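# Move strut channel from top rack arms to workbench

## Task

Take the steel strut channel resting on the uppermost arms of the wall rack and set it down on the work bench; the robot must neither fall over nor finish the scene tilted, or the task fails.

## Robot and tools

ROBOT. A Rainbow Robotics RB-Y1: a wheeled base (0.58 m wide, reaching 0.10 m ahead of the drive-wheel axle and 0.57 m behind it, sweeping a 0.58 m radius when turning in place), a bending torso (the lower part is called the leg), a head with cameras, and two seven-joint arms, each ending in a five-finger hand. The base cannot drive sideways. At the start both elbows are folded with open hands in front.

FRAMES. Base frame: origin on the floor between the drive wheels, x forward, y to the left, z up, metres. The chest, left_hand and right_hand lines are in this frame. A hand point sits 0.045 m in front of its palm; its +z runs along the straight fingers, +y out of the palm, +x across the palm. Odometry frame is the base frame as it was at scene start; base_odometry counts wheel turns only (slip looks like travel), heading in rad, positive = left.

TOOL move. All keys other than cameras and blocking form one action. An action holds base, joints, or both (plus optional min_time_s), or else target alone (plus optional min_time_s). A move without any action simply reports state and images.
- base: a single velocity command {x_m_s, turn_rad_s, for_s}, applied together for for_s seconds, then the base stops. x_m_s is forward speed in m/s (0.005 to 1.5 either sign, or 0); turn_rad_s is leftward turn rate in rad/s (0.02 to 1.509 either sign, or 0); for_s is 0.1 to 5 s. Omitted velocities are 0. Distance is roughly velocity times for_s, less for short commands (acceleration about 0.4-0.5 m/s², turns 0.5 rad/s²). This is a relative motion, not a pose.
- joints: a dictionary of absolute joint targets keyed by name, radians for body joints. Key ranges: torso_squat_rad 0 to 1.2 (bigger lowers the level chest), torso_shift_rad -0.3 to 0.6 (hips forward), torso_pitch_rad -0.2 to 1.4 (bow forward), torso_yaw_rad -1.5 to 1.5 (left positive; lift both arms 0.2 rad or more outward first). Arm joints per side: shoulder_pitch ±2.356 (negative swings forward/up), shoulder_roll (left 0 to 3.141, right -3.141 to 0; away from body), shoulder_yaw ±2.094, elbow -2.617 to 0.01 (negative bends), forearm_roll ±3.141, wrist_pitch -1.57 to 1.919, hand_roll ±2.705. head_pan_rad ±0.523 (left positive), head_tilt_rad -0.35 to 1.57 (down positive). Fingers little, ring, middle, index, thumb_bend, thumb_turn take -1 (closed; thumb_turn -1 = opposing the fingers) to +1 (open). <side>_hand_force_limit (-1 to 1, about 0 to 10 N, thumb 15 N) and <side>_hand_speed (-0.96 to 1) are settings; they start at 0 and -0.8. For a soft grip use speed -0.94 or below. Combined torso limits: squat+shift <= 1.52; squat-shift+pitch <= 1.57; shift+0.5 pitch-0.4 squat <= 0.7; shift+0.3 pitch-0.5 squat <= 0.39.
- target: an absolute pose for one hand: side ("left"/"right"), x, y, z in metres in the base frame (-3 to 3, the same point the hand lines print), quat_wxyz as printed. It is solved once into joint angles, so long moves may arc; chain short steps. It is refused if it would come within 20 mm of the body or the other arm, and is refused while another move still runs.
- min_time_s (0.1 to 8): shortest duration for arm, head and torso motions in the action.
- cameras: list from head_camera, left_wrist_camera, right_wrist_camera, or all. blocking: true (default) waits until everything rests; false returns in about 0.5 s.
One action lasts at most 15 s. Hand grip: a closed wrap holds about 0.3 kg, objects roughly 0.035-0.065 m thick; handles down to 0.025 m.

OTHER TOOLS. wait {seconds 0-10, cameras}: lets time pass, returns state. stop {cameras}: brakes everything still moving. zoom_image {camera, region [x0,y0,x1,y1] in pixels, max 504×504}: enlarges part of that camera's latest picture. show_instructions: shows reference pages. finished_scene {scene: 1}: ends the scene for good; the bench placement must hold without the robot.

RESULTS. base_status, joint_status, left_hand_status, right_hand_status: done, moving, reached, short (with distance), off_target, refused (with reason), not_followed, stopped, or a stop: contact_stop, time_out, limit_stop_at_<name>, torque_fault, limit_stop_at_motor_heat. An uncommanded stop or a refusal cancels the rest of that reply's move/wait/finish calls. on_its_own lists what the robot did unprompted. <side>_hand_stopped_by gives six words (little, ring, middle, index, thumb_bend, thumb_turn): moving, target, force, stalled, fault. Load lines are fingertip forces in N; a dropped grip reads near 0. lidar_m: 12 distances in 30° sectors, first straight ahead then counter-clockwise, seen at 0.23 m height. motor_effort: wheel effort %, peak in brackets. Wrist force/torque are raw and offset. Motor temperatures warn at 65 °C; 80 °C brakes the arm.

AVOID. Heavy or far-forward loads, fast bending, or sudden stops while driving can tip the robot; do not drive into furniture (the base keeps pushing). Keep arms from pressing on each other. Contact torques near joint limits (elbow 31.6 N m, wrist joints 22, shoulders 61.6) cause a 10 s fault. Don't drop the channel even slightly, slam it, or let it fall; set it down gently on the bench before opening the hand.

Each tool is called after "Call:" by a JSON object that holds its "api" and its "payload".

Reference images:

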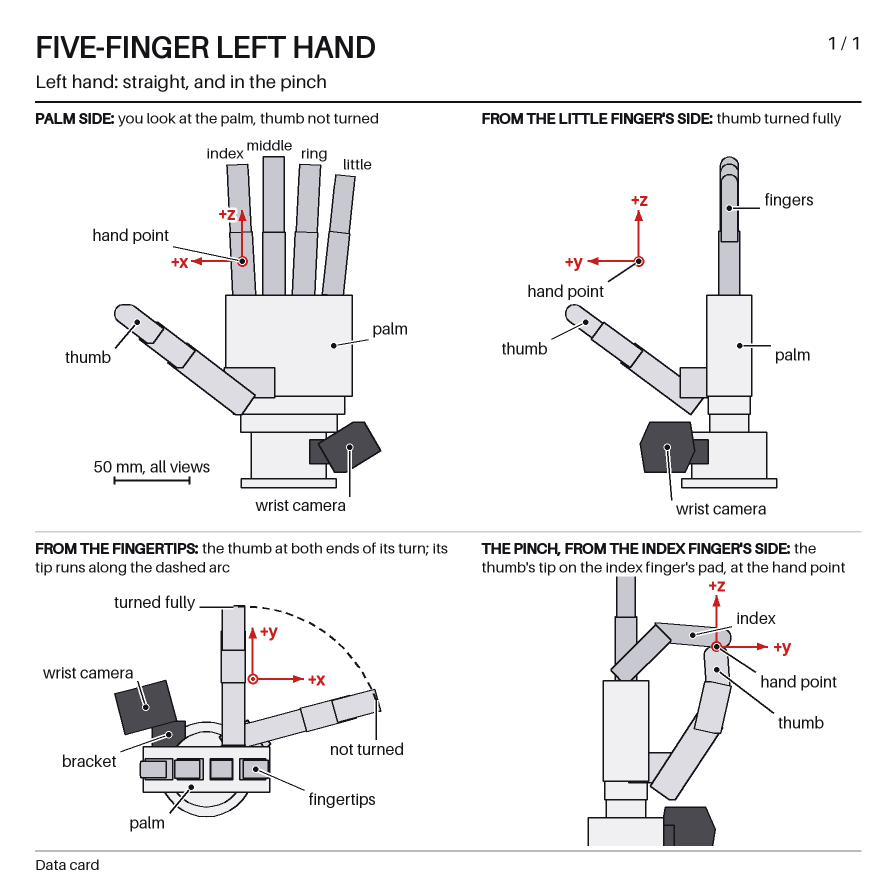

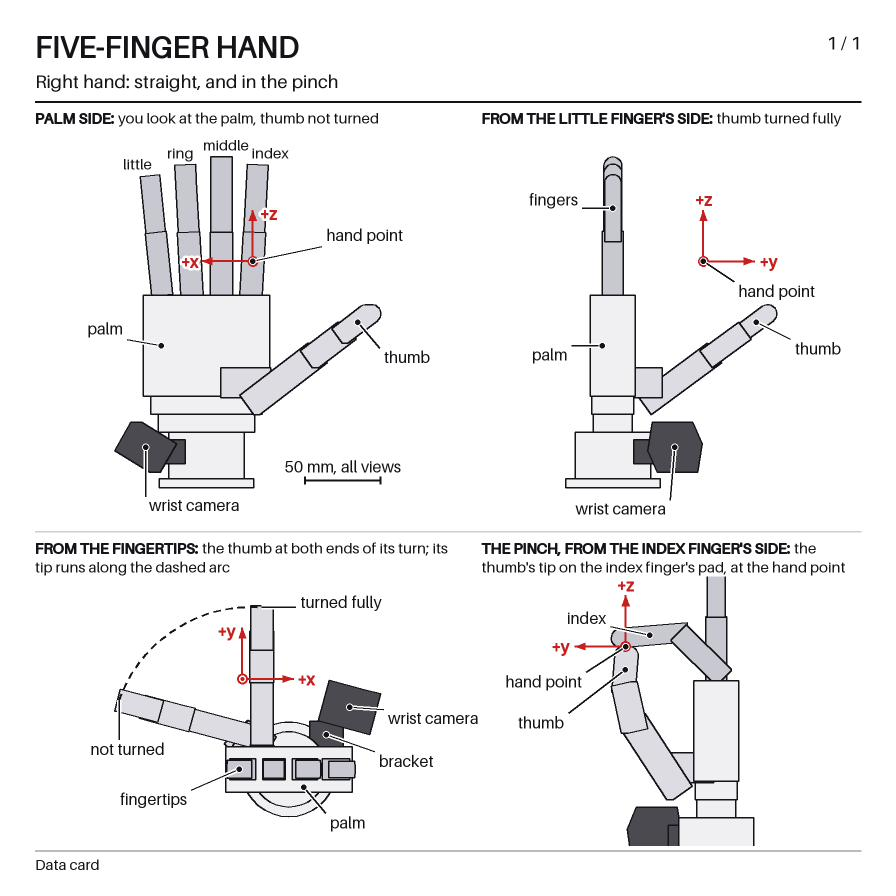

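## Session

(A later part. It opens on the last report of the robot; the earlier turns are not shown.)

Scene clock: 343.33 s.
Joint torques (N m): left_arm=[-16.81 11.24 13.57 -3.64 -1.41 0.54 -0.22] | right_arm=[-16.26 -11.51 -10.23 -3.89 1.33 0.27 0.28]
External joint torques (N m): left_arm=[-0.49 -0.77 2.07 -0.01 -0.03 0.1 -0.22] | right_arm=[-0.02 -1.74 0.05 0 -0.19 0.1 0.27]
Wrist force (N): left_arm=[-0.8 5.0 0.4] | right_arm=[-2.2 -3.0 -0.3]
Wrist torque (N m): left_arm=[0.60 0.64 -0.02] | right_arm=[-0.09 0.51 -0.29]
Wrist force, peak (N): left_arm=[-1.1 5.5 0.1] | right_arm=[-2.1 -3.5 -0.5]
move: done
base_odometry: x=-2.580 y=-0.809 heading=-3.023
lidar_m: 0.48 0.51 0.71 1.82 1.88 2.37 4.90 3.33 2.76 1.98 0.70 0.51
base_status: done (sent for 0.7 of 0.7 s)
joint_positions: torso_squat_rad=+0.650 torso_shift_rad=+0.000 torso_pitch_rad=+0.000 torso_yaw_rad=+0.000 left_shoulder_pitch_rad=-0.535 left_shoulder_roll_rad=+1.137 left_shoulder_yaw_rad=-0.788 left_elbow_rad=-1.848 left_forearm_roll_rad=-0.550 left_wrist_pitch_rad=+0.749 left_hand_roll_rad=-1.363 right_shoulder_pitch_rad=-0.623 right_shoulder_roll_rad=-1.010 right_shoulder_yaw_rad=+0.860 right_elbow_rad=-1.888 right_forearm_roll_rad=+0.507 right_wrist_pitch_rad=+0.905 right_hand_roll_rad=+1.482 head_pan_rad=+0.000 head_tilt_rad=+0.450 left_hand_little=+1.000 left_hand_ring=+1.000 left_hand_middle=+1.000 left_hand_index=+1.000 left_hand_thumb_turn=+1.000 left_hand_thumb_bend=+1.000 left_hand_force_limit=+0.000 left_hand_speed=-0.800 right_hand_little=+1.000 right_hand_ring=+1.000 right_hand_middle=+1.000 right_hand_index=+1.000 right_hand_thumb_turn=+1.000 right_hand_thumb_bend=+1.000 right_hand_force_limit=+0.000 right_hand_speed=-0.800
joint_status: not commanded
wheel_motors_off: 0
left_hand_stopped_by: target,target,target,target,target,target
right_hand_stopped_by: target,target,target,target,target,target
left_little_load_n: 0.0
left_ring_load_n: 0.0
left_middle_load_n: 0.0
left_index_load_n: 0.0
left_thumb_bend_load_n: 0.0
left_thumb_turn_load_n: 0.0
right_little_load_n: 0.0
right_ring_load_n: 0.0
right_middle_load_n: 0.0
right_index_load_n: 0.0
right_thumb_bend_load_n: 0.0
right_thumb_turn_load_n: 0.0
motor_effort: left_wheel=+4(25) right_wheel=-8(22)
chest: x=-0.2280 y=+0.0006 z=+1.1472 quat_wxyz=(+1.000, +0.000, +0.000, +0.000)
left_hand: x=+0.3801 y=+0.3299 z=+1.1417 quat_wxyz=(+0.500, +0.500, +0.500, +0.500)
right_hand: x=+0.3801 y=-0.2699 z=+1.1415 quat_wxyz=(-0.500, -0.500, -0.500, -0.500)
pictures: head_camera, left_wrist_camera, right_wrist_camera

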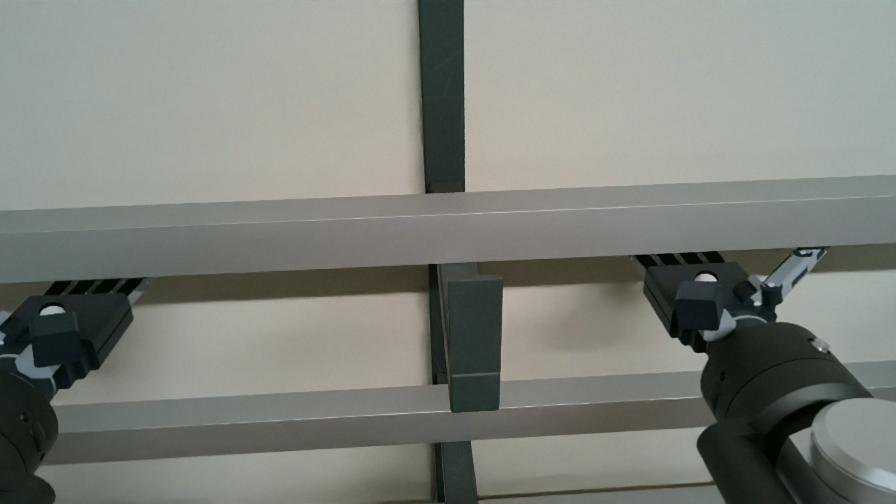

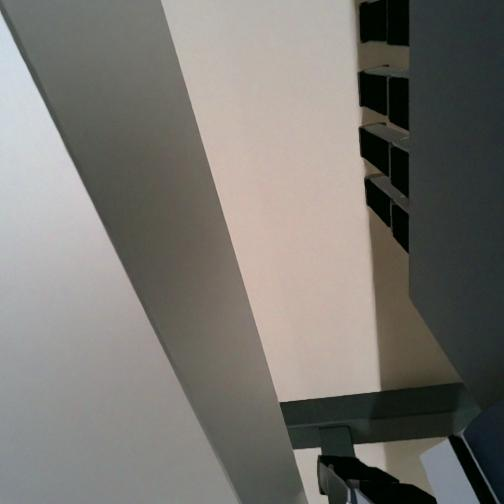

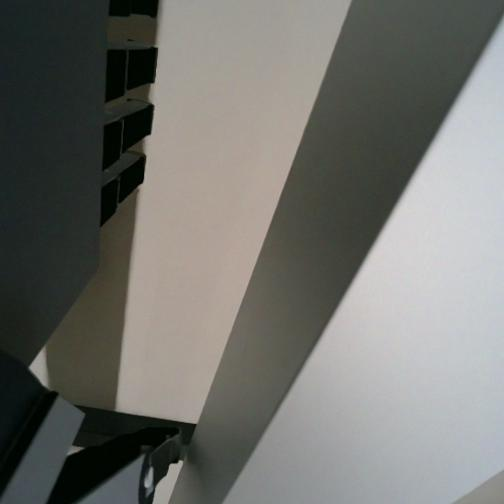

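Call:
{"api": "move", "payload": {"joints": {"torso_squat_rad": 0.6}, "min_time_s": 2, "cameras": ["all"]}}

Scene clock: 353.83 s.
Joint torques (N m): left_arm=[-19.61 11.61 13.49 -3.75 -2.49 0.58 -0.46] | right_arm=[-23.95 -13.79 -16.58 -5.41 5.38 0.62 1.36]
External joint torques (N m): left_arm=[-3.31 -0.4 1.99 -0.11 -1.12 0.13 -0.45] | right_arm=[-7.74 -4.02 -6.31 -1.49 3.85 0.44 1.36]
Wrist force (N): left_arm=[-0.9 -2.9 1.8] | right_arm=[-1.4 -22.1 2.7]
Wrist torque (N m): left_arm=[0.04 0.58 -0.37] | right_arm=[-1.37 0.57 0.67]
Wrist force, peak (N): left_arm=[-0.8 5.4 0.5] | right_arm=[-1.8 -22.6 2.6]
move: done
base_odometry: x=-2.580 y=-0.809 heading=-3.023
lidar_m: 0.47 0.50 0.69 1.82 1.89 2.38 4.90 3.34 2.75 1.99 0.70 0.50
base_status: not commanded
joint_positions: torso_squat_rad=+0.600 torso_shift_rad=+0.000 torso_pitch_rad=+0.001 torso_yaw_rad=+0.000 left_shoulder_pitch_rad=-0.534 left_shoulder_roll_rad=+1.137 left_shoulder_yaw_rad=-0.788 left_elbow_rad=-1.848 left_forearm_roll_rad=-0.549 left_wrist_pitch_rad=+0.749 left_hand_roll_rad=-1.363 right_shoulder_pitch_rad=-0.621 right_shoulder_roll_rad=-1.010 right_shoulder_yaw_rad=+0.862 right_elbow_rad=-1.888 right_forearm_roll_rad=+0.506 right_wrist_pitch_rad=+0.905 right_hand_roll_rad=+1.482 head_pan_rad=+0.000 head_tilt_rad=+0.450 left_hand_little=+1.000 left_hand_ring=+1.000 left_hand_middle=+1.000 left_hand_index=+1.000 left_hand_thumb_turn=+1.000 left_hand_thumb_bend=+1.000 left_hand_force_limit=+0.000 left_hand_speed=-0.800 right_hand_little=+1.000 right_hand_ring=+1.000 right_hand_middle=+1.000 right_hand_index=+1.000 right_hand_thumb_turn=+1.000 right_hand_thumb_bend=+0.999 right_hand_force_limit=+0.000 right_hand_speed=-0.800
joint_status: all done
wheel_motors_off: 0
left_hand_stopped_by: target,target,target,target,target,target
right_hand_stopped_by: target,target,target,target,target,target
left_little_load_n: 0.0
left_ring_load_n: 0.0
left_middle_load_n: 0.0
left_index_load_n: 0.0
left_thumb_bend_load_n: -1.0
left_thumb_turn_load_n: 0.5
right_little_load_n: 0.0
right_ring_load_n: 0.0
right_middle_load_n: 0.0
right_index_load_n: 0.0
right_thumb_bend_load_n: -3.0
right_thumb_turn_load_n: 1.0
motor_effort: left_wheel=+4(4) right_wheel=-8(9)
chest: x=-0.2274 y=+0.0006 z=+1.1677 quat_wxyz=(+1.000, +0.000, +0.001, +0.000)
left_hand: x=+0.3806 y=+0.3300 z=+1.1610 quat_wxyz=(+0.500, +0.501, +0.500, +0.499)
right_hand: x=+0.3805 y=-0.2700 z=+1.1591 quat_wxyz=(-0.498, -0.501, -0.501, -0.499)
pictures: head_camera, left_wrist_camera, right_wrist_camera

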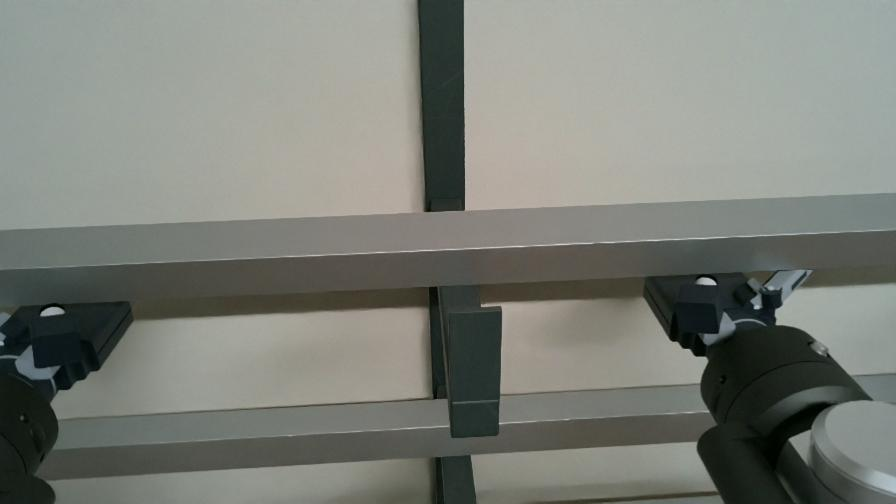

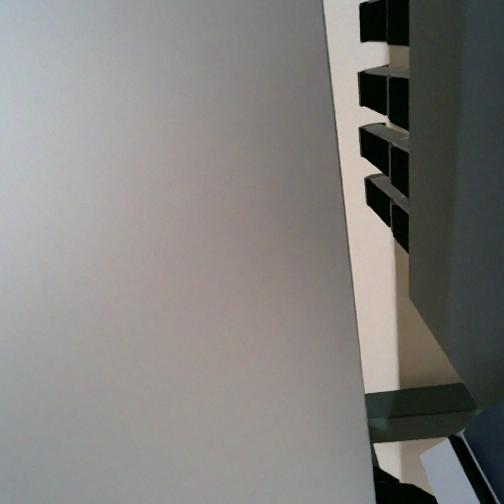

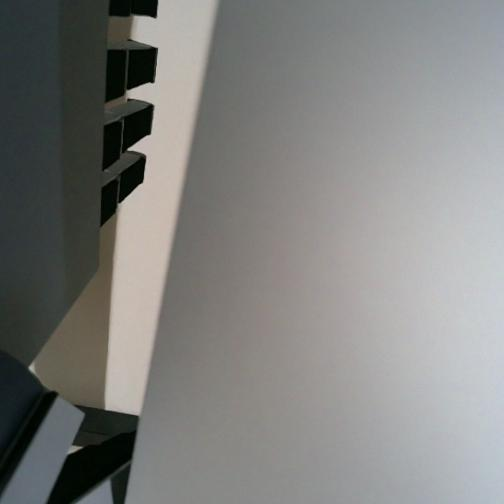

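Call:
{"api": "zoom_image", "payload": {"camera": "head_camera", "region": [620, 180, 860, 360]}}

Call:
{"api": "zoom_image", "payload": {"camera": "head_camera", "region": [0, 200, 220, 400]}}

Call:
{"api": "zoom_image", "payload": {"camera": "head_camera", "region": [380, 180, 560, 340]}}

Scaled by 2.100 from the camera's image (finer frame: 1280x720).

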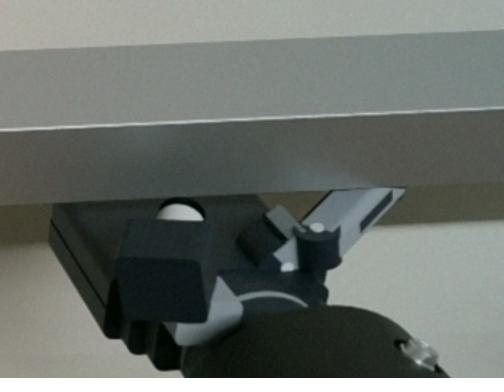

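Scaled by 2.291 from the camera's image (finer frame: 1280x720).

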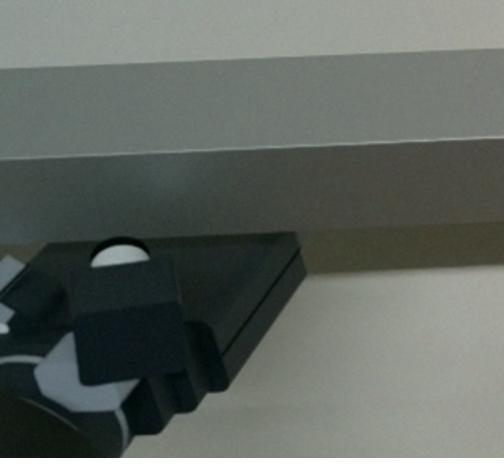

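Scaled by 2.800 from the camera's image (finer frame: 1280x720).

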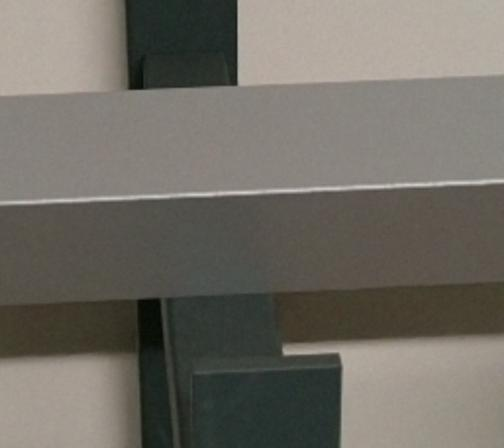

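Call:
{"api": "move", "payload": {"joints": {"torso_squat_rad": 0.66}, "min_time_s": 3, "cameras": ["all"]}}

Call:
{"api": "zoom_image", "payload": {"camera": "head_camera", "region": [380, 140, 560, 300]}}

Scene clock: 438.67 s.
Joint torques (N m): left_arm=[-18.18 11.77 14.14 -4.15 -1.47 0.66 -0.28] | right_arm=[-17.24 -12.74 -10.61 -4.74 2.01 0.49 0.35]
External joint torques (N m): left_arm=[-1.85 -0.24 2.64 -0.52 -0.1 0.21 -0.27] | right_arm=[-1 -2.97 -0.33 -0.84 0.49 0.32 0.35]
Wrist force (N): left_arm=[-1.0 5.3 0.6] | right_arm=[-1.9 -2.9 -0.6]
Wrist torque (N m): left_arm=[0.64 0.69 -0.04] | right_arm=[-0.02 0.46 -0.32]
Wrist force, peak (N): left_arm=[-0.9 5.3 0.5] | right_arm=[-1.7 -22.4 2.3]
move: done
base_odometry: x=-2.580 y=-0.809 heading=-3.023
lidar_m: 0.47 0.51 0.69 1.82 1.88 2.39 4.91 3.34 2.74 1.96 0.71 0.50
base_status: not commanded
joint_positions: torso_squat_rad=+0.660 torso_shift_rad=+0.000 torso_pitch_rad=+0.000 torso_yaw_rad=+0.000 left_shoulder_pitch_rad=-0.534 left_shoulder_roll_rad=+1.137 left_shoulder_yaw_rad=-0.788 left_elbow_rad=-1.848 left_forearm_roll_rad=-0.549 left_wrist_pitch_rad=+0.749 left_hand_roll_rad=-1.363 right_shoulder_pitch_rad=-0.622 right_shoulder_roll_rad=-1.010 right_shoulder_yaw_rad=+0.860 right_elbow_rad=-1.888 right_forearm_roll_rad=+0.507 right_wrist_pitch_rad=+0.905 right_hand_roll_rad=+1.482 head_pan_rad=+0.000 head_tilt_rad=+0.450 left_hand_little=+1.000 left_hand_ring=+1.000 left_hand_middle=+1.000 left_hand_index=+1.000 left_hand_thumb_turn=+1.000 left_hand_thumb_bend=+1.000 left_hand_force_limit=+0.000 left_hand_speed=-0.800 right_hand_little=+1.000 right_hand_ring=+1.000 right_hand_middle=+1.000 right_hand_index=+1.000 right_hand_thumb_turn=+1.000 right_hand_thumb_bend=+1.000 right_hand_force_limit=+0.000 right_hand_speed=-0.800
joint_status: all done
wheel_motors_off: 0
left_hand_stopped_by: target,target,target,target,target,target
right_hand_stopped_by: target,target,target,target,target,target
left_little_load_n: 0.0
left_ring_load_n: 0.0
left_middle_load_n: 0.0
left_index_load_n: 0.0
left_thumb_bend_load_n: 0.0
left_thumb_turn_load_n: 0.0
right_little_load_n: 0.0
right_ring_load_n: 0.0
right_middle_load_n: 0.0
right_index_load_n: 0.0
right_thumb_bend_load_n: 0.0
right_thumb_turn_load_n: 0.0
motor_effort: left_wheel=+4(4) right_wheel=-8(9)
chest: x=-0.2281 y=+0.0005 z=+1.1429 quat_wxyz=(+1.000, +0.000, +0.000, +0.000)
left_hand: x=+0.3799 y=+0.3299 z=+1.1373 quat_wxyz=(+0.500, +0.500, +0.500, +0.500)
right_hand: x=+0.3800 y=-0.2699 z=+1.1370 quat_wxyz=(-0.500, -0.500, -0.500, -0.500)
pictures: head_camera, left_wrist_camera, right_wrist_camera

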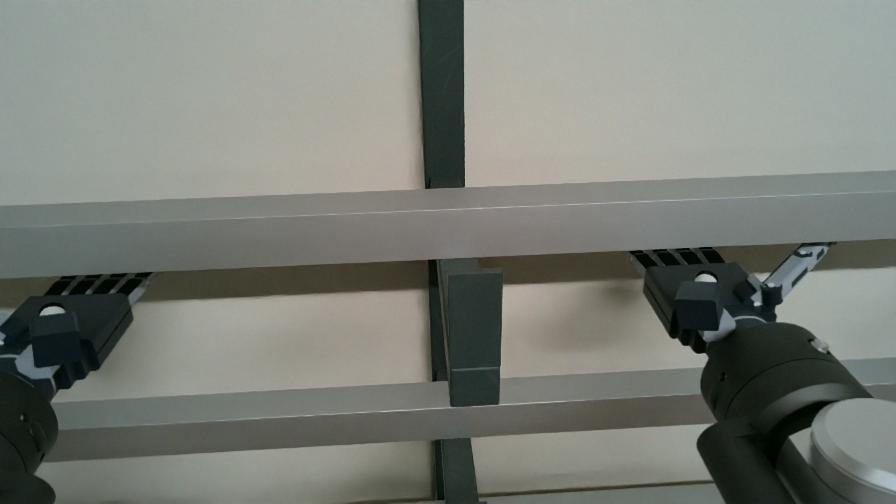

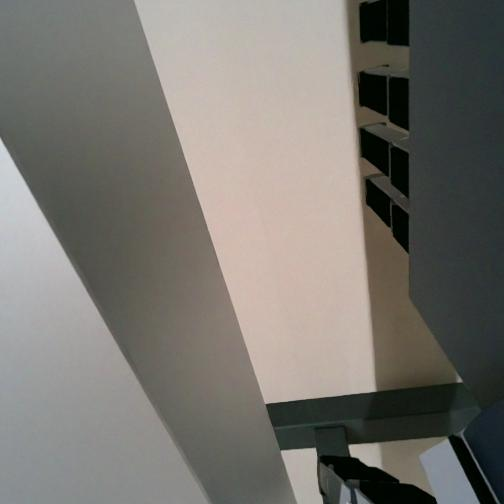

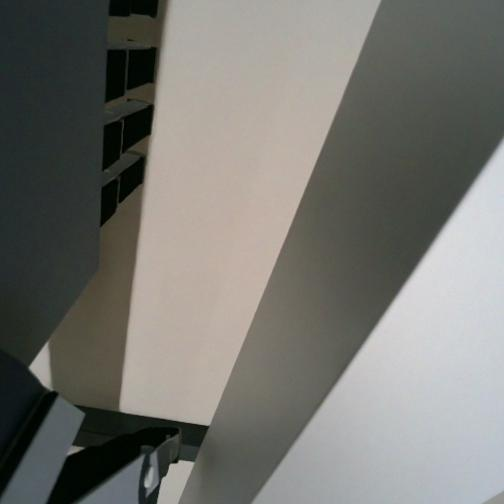

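Scaled by 2.800 from the camera's image (finer frame: 1280x720).

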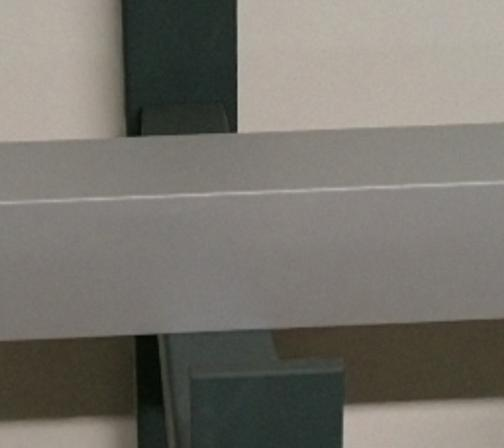

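Call:
{"api": "move", "payload": {"base": {"x_m_s": -0.06, "for_s": 1.0}, "cameras": []}}

Call:
{"api": "move", "payload": {"joints": {"left_hand_thumb_turn": -1, "right_hand_thumb_turn": -1}, "cameras": ["all"]}}

Scene clock: 453.80 s.
Joint torques (N m): left_arm=[-17.27 11.54 13.04 -3.9 -1.35 0.74 -0.25] | right_arm=[-16.75 -11.86 -10.35 -4.57 1.72 0.3 0.44]
External joint torques (N m): left_arm=[-0.95 -0.46 1.54 -0.27 0.02 0.29 -0.24] | right_arm=[-0.51 -2.09 -0.07 -0.67 0.2 0.12 0.44]
Wrist force (N): left_arm=[-0.7 4.9 0.4] | right_arm=[-2.1 -3.2 -0.2]
Wrist torque (N m): left_arm=[0.59 0.65 -0.02] | right_arm=[-0.13 0.48 -0.32]
Wrist force, peak (N): left_arm=[-1.1 5.4 0.5] | right_arm=[-2.6 -3.4 -0.7]
move: done
base_odometry: x=-2.520 y=-0.801 heading=-3.023
lidar_m: 0.53 0.56 0.80 1.82 1.87 2.32 4.86 3.34 2.73 2.23 0.79 0.57
base_status: done (sent for 1 of 1 s)
joint_positions: torso_squat_rad=+0.660 torso_shift_rad=+0.000 torso_pitch_rad=+0.000 torso_yaw_rad=+0.000 left_shoulder_pitch_rad=-0.535 left_shoulder_roll_rad=+1.137 left_shoulder_yaw_rad=-0.788 left_elbow_rad=-1.848 left_forearm_roll_rad=-0.550 left_wrist_pitch_rad=+0.749 left_hand_roll_rad=-1.363 right_shoulder_pitch_rad=-0.623 right_shoulder_roll_rad=-1.010 right_shoulder_yaw_rad=+0.860 right_elbow_rad=-1.888 right_forearm_roll_rad=+0.507 right_wrist_pitch_rad=+0.905 right_hand_roll_rad=+1.482 head_pan_rad=+0.000 head_tilt_rad=+0.450 left_hand_little=+1.000 left_hand_ring=+1.000 left_hand_middle=+1.000 left_hand_index=+1.000 left_hand_thumb_turn=+1.000 left_hand_thumb_bend=+1.000 left_hand_force_limit=+0.000 left_hand_speed=-0.800 right_hand_little=+1.000 right_hand_ring=+1.000 right_hand_middle=+1.000 right_hand_index=+1.000 right_hand_thumb_turn=+1.000 right_hand_thumb_bend=+1.000 right_hand_force_limit=+0.000 right_hand_speed=-0.800
joint_status: not commanded
wheel_motors_off: 0
left_hand_stopped_by: target,target,target,target,target,target
right_hand_stopped_by: target,target,target,target,target,target
left_little_load_n: 0.0
left_ring_load_n: 0.0
left_middle_load_n: 0.0
left_index_load_n: 0.0
left_thumb_bend_load_n: 0.0
left_thumb_turn_load_n: 0.0
right_little_load_n: 0.0
right_ring_load_n: 0.0
right_middle_load_n: 0.0
right_index_load_n: 0.0
right_thumb_bend_load_n: 0.0
right_thumb_turn_load_n: 0.0
motor_effort: left_wheel=+2(16) right_wheel=+3(42)
chest: x=-0.2280 y=+0.0006 z=+1.1429 quat_wxyz=(+1.000, +0.000, +0.000, +0.000)
left_hand: x=+0.3800 y=+0.3299 z=+1.1375 quat_wxyz=(+0.500, +0.500, +0.500, +0.500)
right_hand: x=+0.3800 y=-0.2699 z=+1.1371 quat_wxyz=(-0.500, -0.500, -0.500, -0.500)

Scene clock: 459.43 s.
Joint torques (N m): left_arm=[-17.46 11.46 13.42 -3.82 -1.29 0.75 -0.29] | right_arm=[-16.43 -12.23 -10.65 -4.37 1.74 0.3 0.29]
External joint torques (N m): left_arm=[-1.14 -0.53 1.91 -0.18 0.08 0.31 -0.3] | right_arm=[-0.19 -2.48 -0.37 -0.47 0.23 0.13 0.3]
Wrist force (N): left_arm=[-0.8 5.2 0.4] | right_arm=[-1.8 -2.8 -0.4]
Wrist torque (N m): left_arm=[0.63 0.65 -0.03] | right_arm=[-0.06 0.44 -0.28]
Wrist force, peak (N): left_arm=[-0.7 5.5 0.4] | right_arm=[-2.6 -3.4 -0.3]
move: done
base_odometry: x=-2.520 y=-0.801 heading=-3.023
lidar_m: 0.54 0.55 0.77 1.83 1.87 2.34 4.85 3.33 2.73 2.21 0.78 0.58
base_status: not commanded
joint_positions: torso_squat_rad=+0.660 torso_shift_rad=+0.000 torso_pitch_rad=+0.000 torso_yaw_rad=+0.000 left_shoulder_pitch_rad=-0.535 left_shoulder_roll_rad=+1.137 left_shoulder_yaw_rad=-0.788 left_elbow_rad=-1.848 left_forearm_roll_rad=-0.550 left_wrist_pitch_rad=+0.749 left_hand_roll_rad=-1.363 right_shoulder_pitch_rad=-0.623 right_shoulder_roll_rad=-1.010 right_shoulder_yaw_rad=+0.860 right_elbow_rad=-1.888 right_forearm_roll_rad=+0.507 right_wrist_pitch_rad=+0.905 right_hand_roll_rad=+1.482 head_pan_rad=+0.000 head_tilt_rad=+0.450 left_hand_little=+1.000 left_hand_ring=+1.000 left_hand_middle=+1.000 left_hand_index=+1.000 left_hand_thumb_turn=-1.000 left_hand_thumb_bend=+1.000 left_hand_force_limit=+0.000 left_hand_speed=-0.800 right_hand_little=+1.000 right_hand_ring=+1.000 right_hand_middle=+1.000 right_hand_index=+1.000 right_hand_thumb_turn=-1.000 right_hand_thumb_bend=+1.000 right_hand_force_limit=+0.000 right_hand_speed=-0.800
joint_status: all done
wheel_motors_off: 0
left_hand_stopped_by: target,target,target,target,target,target
right_hand_stopped_by: target,target,target,target,target,target
left_little_load_n: 0.0
left_ring_load_n: 0.0
left_middle_load_n: 0.5
left_index_load_n: 0.0
left_thumb_bend_load_n: 0.0
left_thumb_turn_load_n: 0.0
right_little_load_n: 0.0
right_ring_load_n: 0.0
right_middle_load_n: 0.0
right_index_load_n: 0.0
right_thumb_bend_load_n: 0.0
right_thumb_turn_load_n: 0.0
motor_effort: left_wheel=+2(2) right_wheel=+4(5)
chest: x=-0.2280 y=+0.0006 z=+1.1429 quat_wxyz=(+1.000, +0.000, +0.000, +0.000)
left_hand: x=+0.3800 y=+0.3299 z=+1.1375 quat_wxyz=(+0.500, +0.500, +0.500, +0.500)
right_hand: x=+0.3800 y=-0.2699 z=+1.1371 quat_wxyz=(-0.500, -0.500, -0.500, -0.500)
pictures: head_camera, left_wrist_camera, right_wrist_camera

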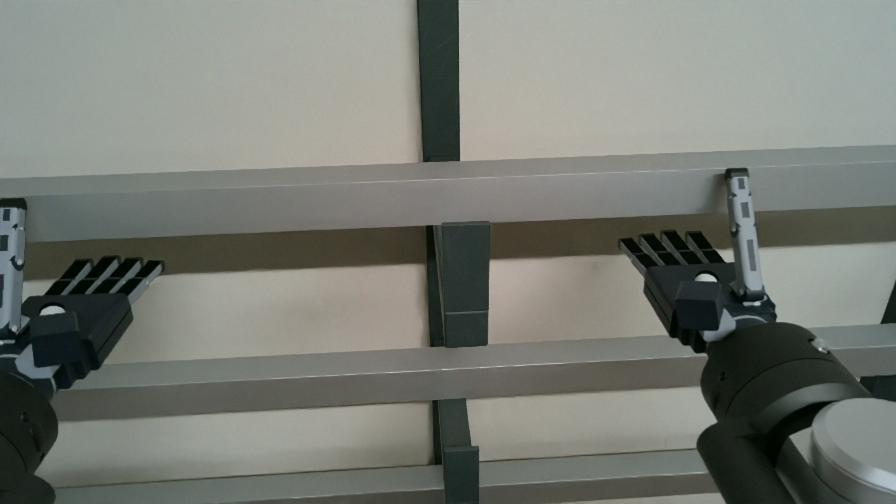

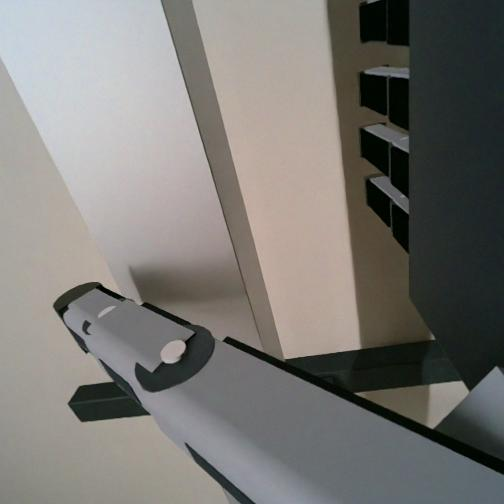

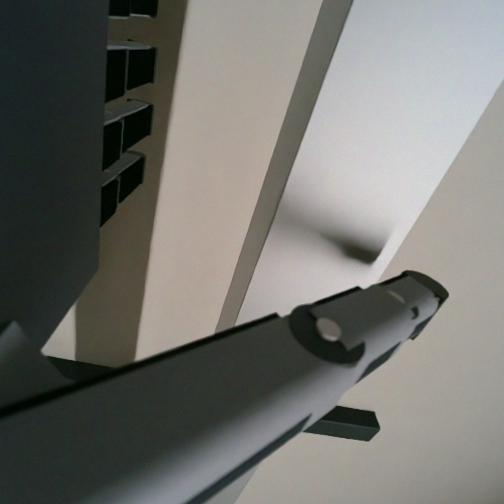

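Call:
{"api": "move", "payload": {"base": {"x_m_s": 0.03, "for_s": 0.6}, "cameras": []}}

Call:
{"api": "move", "payload": {"joints": {"torso_squat_rad": 0.56}, "min_time_s": 3, "cameras": ["all"]}}

Scene clock: 474.87 s.
Joint torques (N m): left_arm=[-18.03 11.44 13.04 -3.24 -1.08 0.56 -0.22] | right_arm=[-16.51 -12.08 -9.97 -3.55 1.13 0.11 0.29]
External joint torques (N m): left_arm=[-1.7 -0.55 1.53 0.39 0.28 0.11 -0.23] | right_arm=[-0.27 -2.32 0.31 0.35 -0.38 -0.07 0.3]
Wrist force (N): left_arm=[-0.9 5.3 -0.2] | right_arm=[-2.3 -2.2 -2.4]
Wrist torque (N m): left_arm=[0.57 0.66 -0.03] | right_arm=[-0.13 0.54 -0.34]
Wrist force, peak (N): left_arm=[-1.2 2.4 -13.5] | right_arm=[-2.4 -2.4 -9.8]
move: done
base_odometry: x=-2.538 y=-0.804 heading=-3.023
lidar_m: 0.52 0.55 0.76 1.82 1.86 2.35 4.87 3.34 2.75 2.13 0.75 0.56
base_status: done (sent for 0.6 of 0.6 s)
joint_positions: torso_squat_rad=+0.660 torso_shift_rad=+0.000 torso_pitch_rad=+0.000 torso_yaw_rad=+0.000 left_shoulder_pitch_rad=-0.535 left_shoulder_roll_rad=+1.137 left_shoulder_yaw_rad=-0.788 left_elbow_rad=-1.848 left_forearm_roll_rad=-0.550 left_wrist_pitch_rad=+0.749 left_hand_roll_rad=-1.363 right_shoulder_pitch_rad=-0.623 right_shoulder_roll_rad=-1.010 right_shoulder_yaw_rad=+0.860 right_elbow_rad=-1.888 right_forearm_roll_rad=+0.507 right_wrist_pitch_rad=+0.905 right_hand_roll_rad=+1.482 head_pan_rad=+0.000 head_tilt_rad=+0.450 left_hand_little=+1.000 left_hand_ring=+1.000 left_hand_middle=+1.000 left_hand_index=+1.000 left_hand_thumb_turn=-1.000 left_hand_thumb_bend=+1.000 left_hand_force_limit=+0.000 left_hand_speed=-0.800 right_hand_little=+1.000 right_hand_ring=+1.000 right_hand_middle=+1.000 right_hand_index=+1.000 right_hand_thumb_turn=-1.000 right_hand_thumb_bend=+1.000 right_hand_force_limit=+0.000 right_hand_speed=-0.800
joint_status: not commanded
wheel_motors_off: 0
left_hand_stopped_by: target,target,target,target,target,target
right_hand_stopped_by: target,target,target,target,target,target
left_little_load_n: 0.0
left_ring_load_n: 0.0
left_middle_load_n: 0.0
left_index_load_n: 0.0
left_thumb_bend_load_n: 0.5
left_thumb_turn_load_n: 0.0
right_little_load_n: 0.0
right_ring_load_n: 0.0
right_middle_load_n: 0.0
right_index_load_n: 0.0
right_thumb_bend_load_n: 0.0
right_thumb_turn_load_n: 0.0
motor_effort: left_wheel=+0(17) right_wheel=-4(28)
chest: x=-0.2281 y=+0.0006 z=+1.1429 quat_wxyz=(+1.000, +0.000, +0.000, +0.000)
left_hand: x=+0.3799 y=+0.3299 z=+1.1375 quat_wxyz=(+0.500, +0.500, +0.500, +0.500)
right_hand: x=+0.3799 y=-0.2699 z=+1.1374 quat_wxyz=(-0.500, -0.500, -0.500, -0.500)

Scene clock: 478.17 s.
Joint torques (N m): left_arm=[-17.63 11.3 13.04 -3.45 -1.22 0.52 -0.23] | right_arm=[-16.25 -11.56 -9.88 -3.61 1.14 0.03 0.37]
External joint torques (N m): left_arm=[-1.31 -0.69 1.53 0.18 0.14 0.07 -0.24] | right_arm=[-0.01 -1.81 0.4 0.29 -0.37 -0.14 0.38]
Wrist force (N): left_arm=[-1.0 5.1 0.4] | right_arm=[-1.7 -2.7 0.0]
Wrist torque (N m): left_arm=[0.61 0.67 -0.03] | right_arm=[-0.10 0.43 -0.32]
Wrist force, peak (N): left_arm=[-0.9 5.3 0.7] | right_arm=[-2.6 -3.5 -4.0]
move: done
base_odometry: x=-2.538 y=-0.804 heading=-3.023
lidar_m: 0.51 0.55 0.76 1.83 1.86 2.34 4.86 3.32 2.75 2.15 0.76 0.56
base_status: not commanded
joint_positions: torso_squat_rad=+0.560 torso_shift_rad=+0.000 torso_pitch_rad=+0.000 torso_yaw_rad=+0.000 left_shoulder_pitch_rad=-0.535 left_shoulder_roll_rad=+1.137 left_shoulder_yaw_rad=-0.788 left_elbow_rad=-1.848 left_forearm_roll_rad=-0.550 left_wrist_pitch_rad=+0.749 left_hand_roll_rad=-1.363 right_shoulder_pitch_rad=-0.623 right_shoulder_roll_rad=-1.010 right_shoulder_yaw_rad=+0.860 right_elbow_rad=-1.888 right_forearm_roll_rad=+0.507 right_wrist_pitch_rad=+0.905 right_hand_roll_rad=+1.482 head_pan_rad=+0.000 head_tilt_rad=+0.450 left_hand_little=+1.000 left_hand_ring=+1.000 left_hand_middle=+1.000 left_hand_index=+1.000 left_hand_thumb_turn=-1.000 left_hand_thumb_bend=+1.000 left_hand_force_limit=+0.000 left_hand_speed=-0.800 right_hand_little=+1.000 right_hand_ring=+1.000 right_hand_middle=+1.000 right_hand_index=+1.000 right_hand_thumb_turn=-1.000 right_hand_thumb_bend=+1.000 right_hand_force_limit=+0.000 right_hand_speed=-0.800
joint_status: all done
wheel_motors_off: 0
left_hand_stopped_by: target,target,target,target,target,target
right_hand_stopped_by: target,target,target,target,target,target
left_little_load_n: 0.0
left_ring_load_n: 0.0
left_middle_load_n: 0.0
left_index_load_n: 0.0
left_thumb_bend_load_n: 0.0
left_thumb_turn_load_n: 0.5
right_little_load_n: 0.0
right_ring_load_n: 0.0
right_middle_load_n: 0.0
right_index_load_n: 0.0
right_thumb_bend_load_n: 0.0
right_thumb_turn_load_n: 0.0
motor_effort: left_wheel=+0(0) right_wheel=-4(4)
chest: x=-0.2279 y=+0.0006 z=+1.1830 quat_wxyz=(+1.000, +0.000, +0.000, +0.000)
left_hand: x=+0.3801 y=+0.3299 z=+1.1774 quat_wxyz=(+0.500, +0.500, +0.500, +0.500)
right_hand: x=+0.3801 y=-0.2698 z=+1.1772 quat_wxyz=(-0.500, -0.500, -0.500, -0.500)
pictures: head_camera, left_wrist_camera, right_wrist_camera

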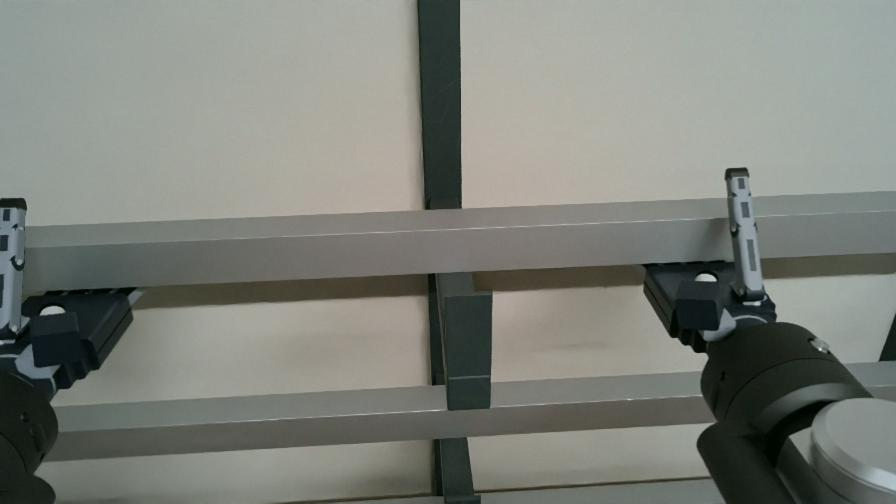

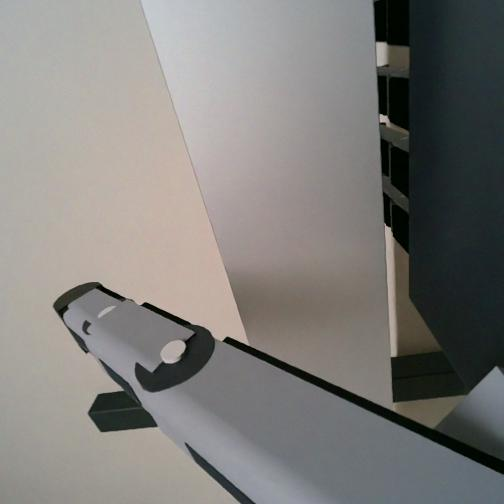

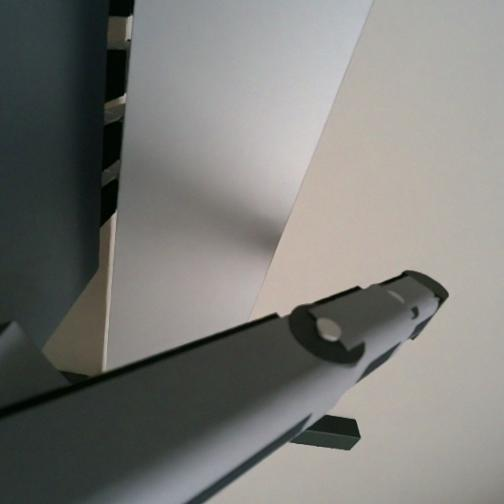

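Call:
{"api": "move", "payload": {"joints": {"torso_squat_rad": 0.53}, "min_time_s": 1.5, "cameras": ["all"]}}

Scene clock: 484.77 s.
Joint torques (N m): left_arm=[-21.79 11.96 15.8 -3.98 -3.08 0.84 -0.22] | right_arm=[-24.79 -12.99 -17.05 -4.55 4.91 0.49 0.45]
External joint torques (N m): left_arm=[-5.5 -0.03 4.31 -0.33 -1.72 0.39 -0.22] | right_arm=[-8.58 -3.24 -6.78 -0.63 3.39 0.31 0.46]
Wrist force (N): left_arm=[-1.7 -5.8 -0.6] | right_arm=[-0.3 -20.5 -2.5]
Wrist torque (N m): left_arm=[0.38 0.66 -0.08] | right_arm=[-0.50 0.43 -0.14]
Wrist force, peak (N): left_arm=[-1.8 -6.2 -0.6] | right_arm=[-0.5 -20.9 -2.5]
move: done
base_odometry: x=-2.538 y=-0.804 heading=-3.023
lidar_m: 0.52 0.55 0.75 1.83 1.87 2.34 4.87 3.35 2.76 2.15 0.77 0.55
base_status: not commanded
joint_positions: torso_squat_rad=+0.530 torso_shift_rad=+0.000 torso_pitch_rad=+0.001 torso_yaw_rad=+0.000 left_shoulder_pitch_rad=-0.533 left_shoulder_roll_rad=+1.136 left_shoulder_yaw_rad=-0.789 left_elbow_rad=-1.848 left_forearm_roll_rad=-0.549 left_wrist_pitch_rad=+0.749 left_hand_roll_rad=-1.363 right_shoulder_pitch_rad=-0.621 right_shoulder_roll_rad=-1.010 right_shoulder_yaw_rad=+0.862 right_elbow_rad=-1.888 right_forearm_roll_rad=+0.506 right_wrist_pitch_rad=+0.905 right_hand_roll_rad=+1.482 head_pan_rad=+0.000 head_tilt_rad=+0.450 left_hand_little=+1.000 left_hand_ring=+1.000 left_hand_middle=+1.000 left_hand_index=+1.000 left_hand_thumb_turn=-1.000 left_hand_thumb_bend=+1.000 left_hand_force_limit=+0.000 left_hand_speed=-0.800 right_hand_little=+1.000 right_hand_ring=+1.000 right_hand_middle=+1.000 right_hand_index=+1.000 right_hand_thumb_turn=-1.000 right_hand_thumb_bend=+1.000 right_hand_force_limit=+0.000 right_hand_speed=-0.800
joint_status: all done
wheel_motors_off: 0
left_hand_stopped_by: target,target,target,target,target,target
right_hand_stopped_by: target,target,target,target,target,target
left_little_load_n: 0.0
left_ring_load_n: 0.0
left_middle_load_n: 0.0
left_index_load_n: 0.0
left_thumb_bend_load_n: 0.0
left_thumb_turn_load_n: 0.0
right_little_load_n: 0.0
right_ring_load_n: 0.0
right_middle_load_n: 0.0
right_index_load_n: 0.0
right_thumb_bend_load_n: 0.0
right_thumb_turn_load_n: 0.0
motor_effort: left_wheel=+0(0) right_wheel=-4(4)
chest: x=-0.2275 y=+0.0006 z=+1.1939 quat_wxyz=(+1.000, +0.000, +0.000, +0.000)
left_hand: x=+0.3804 y=+0.3301 z=+1.1866 quat_wxyz=(+0.500, +0.501, +0.500, +0.499)
right_hand: x=+0.3803 y=-0.2699 z=+1.1854 quat_wxyz=(-0.499, -0.501, -0.501, -0.499)
pictures: head_camera, left_wrist_camera, right_wrist_camera

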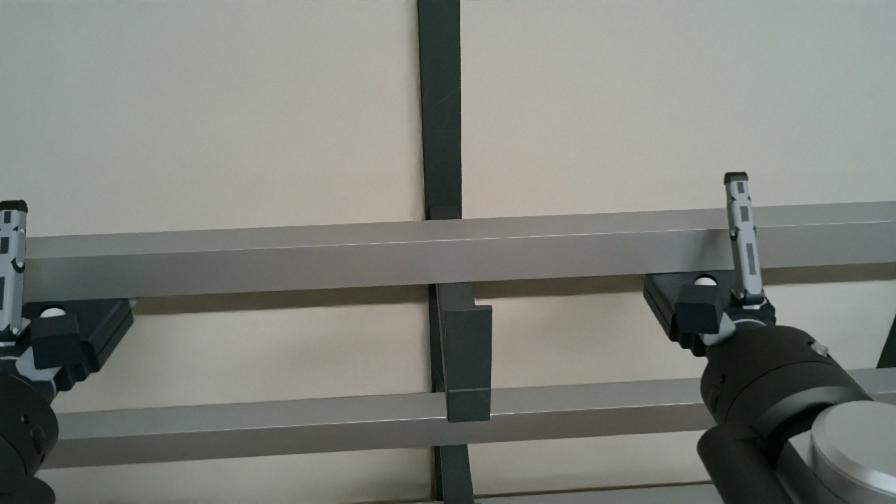

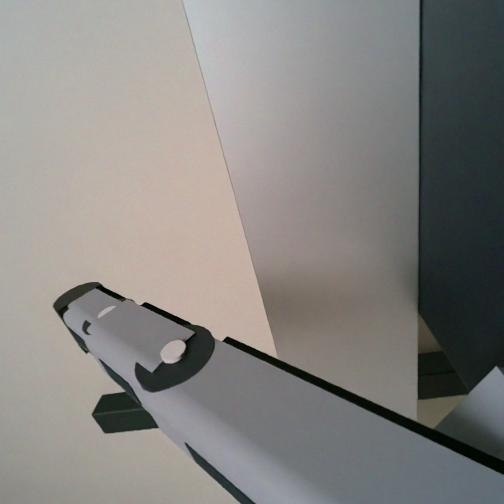

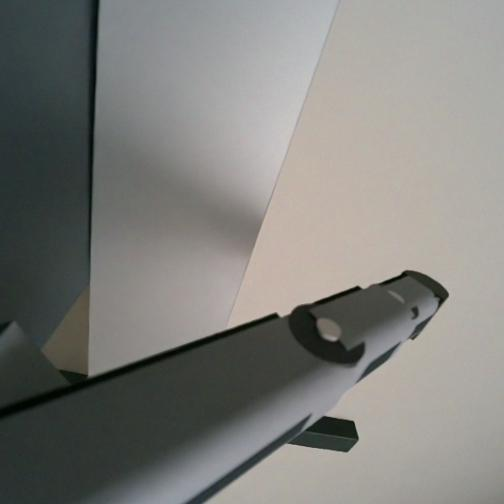

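Call:
{"api": "move", "payload": {"joints": {"torso_squat_rad": 0.5}, "min_time_s": 1.5, "cameras": ["head_camera", "left_wrist_camera"]}}

Scene clock: 491.03 s.
Joint torques (N m): left_arm=[-25.13 12.78 18.81 -4.82 -4.01 1.18 -0.33] | right_arm=[-27.42 -14.06 -19.15 -5.95 6.2 0.69 0.64]
External joint torques (N m): left_arm=[-8.84 0.79 7.32 -1.17 -2.64 0.74 -0.33] | right_arm=[-11.23 -4.3 -8.89 -2.02 4.68 0.51 0.64]
Wrist force (N): left_arm=[-1.9 -10.9 -0.9] | right_arm=[-0.7 -25.7 0.6]
Wrist torque (N m): left_arm=[0.57 0.69 0.06] | right_arm=[-0.48 0.48 -0.24]
Wrist force, peak (N): left_arm=[-1.9 -11.1 -1.2] | right_arm=[-0.9 -25.8 0.8]
move: done
base_odometry: x=-2.538 y=-0.804 heading=-3.023
lidar_m: 0.52 0.55 0.75 1.83 1.85 2.34 4.86 3.34 2.74 2.15 0.74 0.55
base_status: not commanded
joint_positions: torso_squat_rad=+0.500 torso_shift_rad=+0.001 torso_pitch_rad=+0.001 torso_yaw_rad=+0.000 left_shoulder_pitch_rad=-0.533 left_shoulder_roll_rad=+1.136 left_shoulder_yaw_rad=-0.789 left_elbow_rad=-1.847 left_forearm_roll_rad=-0.549 left_wrist_pitch_rad=+0.749 left_hand_roll_rad=-1.363 right_shoulder_pitch_rad=-0.620 right_shoulder_roll_rad=-1.010 right_shoulder_yaw_rad=+0.862 right_elbow_rad=-1.888 right_forearm_roll_rad=+0.506 right_wrist_pitch_rad=+0.905 right_hand_roll_rad=+1.482 head_pan_rad=+0.000 head_tilt_rad=+0.450 left_hand_little=+1.000 left_hand_ring=+1.000 left_hand_middle=+1.000 left_hand_index=+1.000 left_hand_thumb_turn=-1.000 left_hand_thumb_bend=+1.000 left_hand_force_limit=+0.000 left_hand_speed=-0.800 right_hand_little=+1.000 right_hand_ring=+1.000 right_hand_middle=+1.000 right_hand_index=+1.000 right_hand_thumb_turn=-1.000 right_hand_thumb_bend=+1.000 right_hand_force_limit=+0.000 right_hand_speed=-0.800
joint_status: all done
wheel_motors_off: 0
left_hand_stopped_by: target,target,target,target,target,target
right_hand_stopped_by: target,target,target,target,target,target
left_little_load_n: 0.0
left_ring_load_n: 0.0
left_middle_load_n: 0.0
left_index_load_n: 0.0
left_thumb_bend_load_n: -0.5
left_thumb_turn_load_n: 0.0
right_little_load_n: 0.0
right_ring_load_n: 0.0
right_middle_load_n: 0.0
right_index_load_n: 0.0
right_thumb_bend_load_n: 0.0
right_thumb_turn_load_n: 0.0
motor_effort: left_wheel=+0(0) right_wheel=-4(4)
chest: x=-0.2272 y=+0.0006 z=+1.2043 quat_wxyz=(+1.000, +0.000, +0.001, +0.000)
left_hand: x=+0.3806 y=+0.3301 z=+1.1958 quat_wxyz=(+0.499, +0.501, +0.501, +0.499)
right_hand: x=+0.3806 y=-0.2700 z=+1.1946 quat_wxyz=(-0.498, -0.502, -0.502, -0.498)

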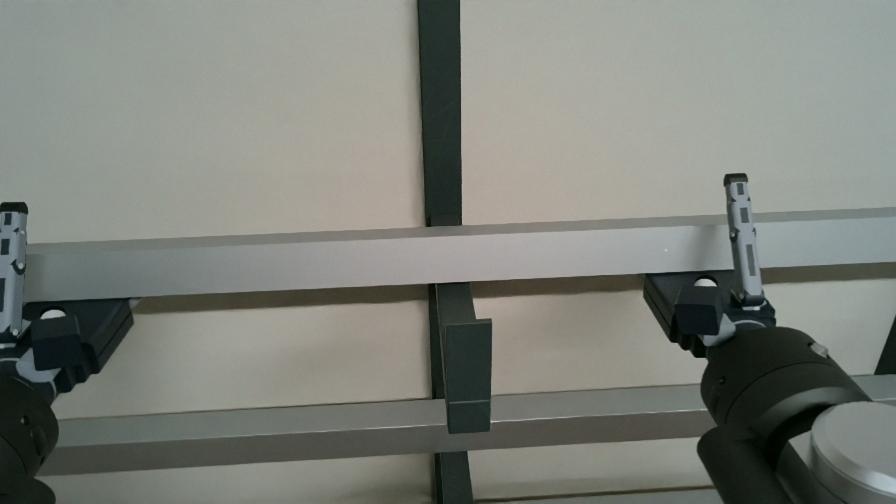

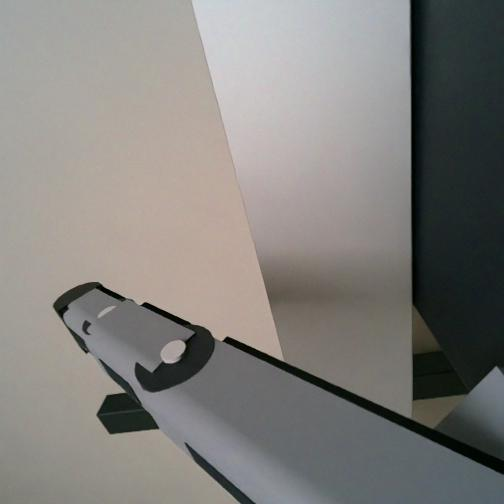

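Call:
{"api": "move", "payload": {"joints": {"torso_squat_rad": 0.46}, "min_time_s": 2, "cameras": ["all"]}}

Scene clock: 497.87 s.
Joint torques (N m): left_arm=[-30.55 14.97 23.4 -6.12 -5.75 1.85 -0.64] | right_arm=[-26.89 -13.6 -19.48 -6 6.27 0.79 0.62]
External joint torques (N m): left_arm=[-14.28 2.98 11.92 -2.45 -4.38 1.41 -0.65] | right_arm=[-10.7 -3.84 -9.21 -2.07 4.75 0.61 0.62]
Wrist force (N): left_arm=[-2.0 -20.5 0.9] | right_arm=[-0.4 -22.8 0.6]
Wrist torque (N m): left_arm=[0.25 0.64 -0.02] | right_arm=[-0.15 0.48 -0.28]
Wrist force, peak (N): left_arm=[-2.2 -20.7 1.2] | right_arm=[-0.8 -26.0 0.6]
move: done
base_odometry: x=-2.538 y=-0.804 heading=-3.023
lidar_m: 0.51 0.54 0.75 1.82 1.87 2.34 4.87 3.35 2.73 2.15 0.76 0.56
base_status: not commanded
joint_positions: torso_squat_rad=+0.460 torso_shift_rad=+0.001 torso_pitch_rad=+0.002 torso_yaw_rad=+0.000 left_shoulder_pitch_rad=-0.531 left_shoulder_roll_rad=+1.136 left_shoulder_yaw_rad=-0.791 left_elbow_rad=-1.847 left_forearm_roll_rad=-0.548 left_wrist_pitch_rad=+0.749 left_hand_roll_rad=-1.363 right_shoulder_pitch_rad=-0.620 right_shoulder_roll_rad=-1.010 right_shoulder_yaw_rad=+0.862 right_elbow_rad=-1.888 right_forearm_roll_rad=+0.506 right_wrist_pitch_rad=+0.905 right_hand_roll_rad=+1.482 head_pan_rad=+0.000 head_tilt_rad=+0.450 left_hand_little=+1.000 left_hand_ring=+1.000 left_hand_middle=+1.000 left_hand_index=+1.000 left_hand_thumb_turn=-1.000 left_hand_thumb_bend=+1.000 left_hand_force_limit=+0.000 left_hand_speed=-0.800 right_hand_little=+1.000 right_hand_ring=+1.000 right_hand_middle=+1.000 right_hand_index=+1.000 right_hand_thumb_turn=-1.000 right_hand_thumb_bend=+1.000 right_hand_force_limit=+0.000 right_hand_speed=-0.800
joint_status: all done
wheel_motors_off: 0
left_hand_stopped_by: target,target,target,target,target,target
right_hand_stopped_by: target,target,target,target,target,target
left_little_load_n: 0.0
left_ring_load_n: 0.0
left_middle_load_n: 0.0
left_index_load_n: 0.0
left_thumb_bend_load_n: 0.0
left_thumb_turn_load_n: 0.0
right_little_load_n: 0.0
right_ring_load_n: 0.0
right_middle_load_n: 0.0
right_index_load_n: 0.0
right_thumb_bend_load_n: 0.0
right_thumb_turn_load_n: 0.0
motor_effort: left_wheel=+0(0) right_wheel=-4(5)
chest: x=-0.2270 y=+0.0006 z=+1.2172 quat_wxyz=(+1.000, +0.000, +0.001, +0.000)
left_hand: x=+0.3806 y=+0.3302 z=+1.2069 quat_wxyz=(+0.498, +0.502, +0.502, +0.498)
right_hand: x=+0.3807 y=-0.2700 z=+1.2074 quat_wxyz=(-0.498, -0.502, -0.502, -0.498)
pictures: head_camera, left_wrist_camera, right_wrist_camera

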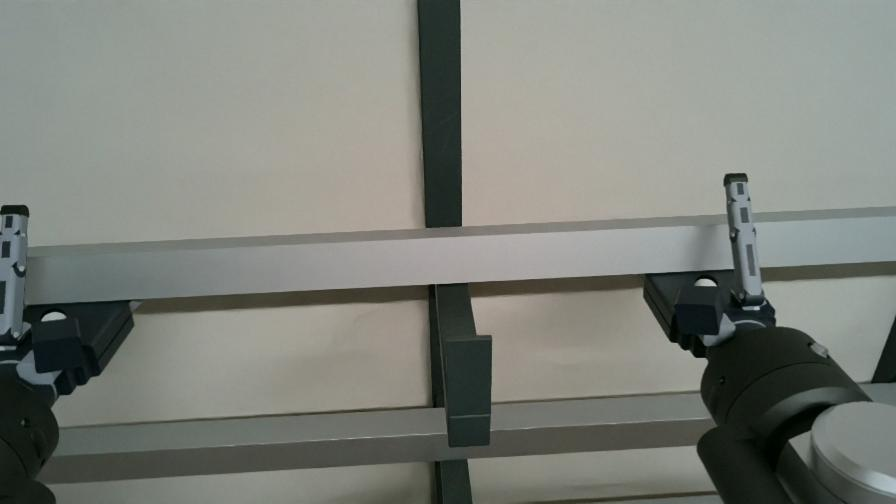

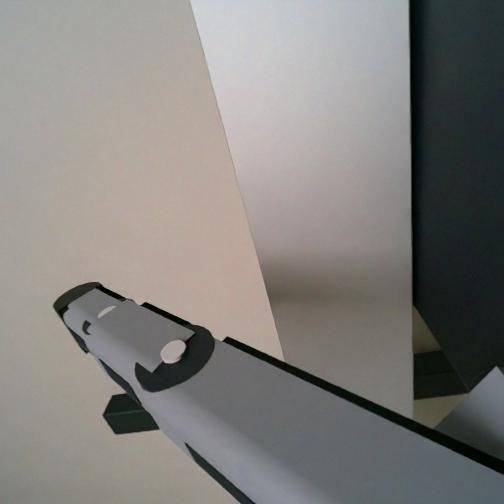

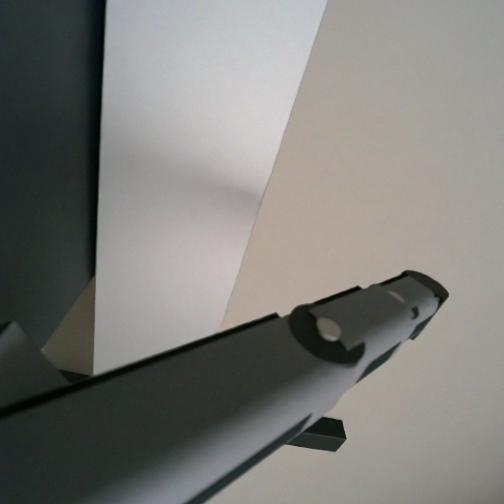

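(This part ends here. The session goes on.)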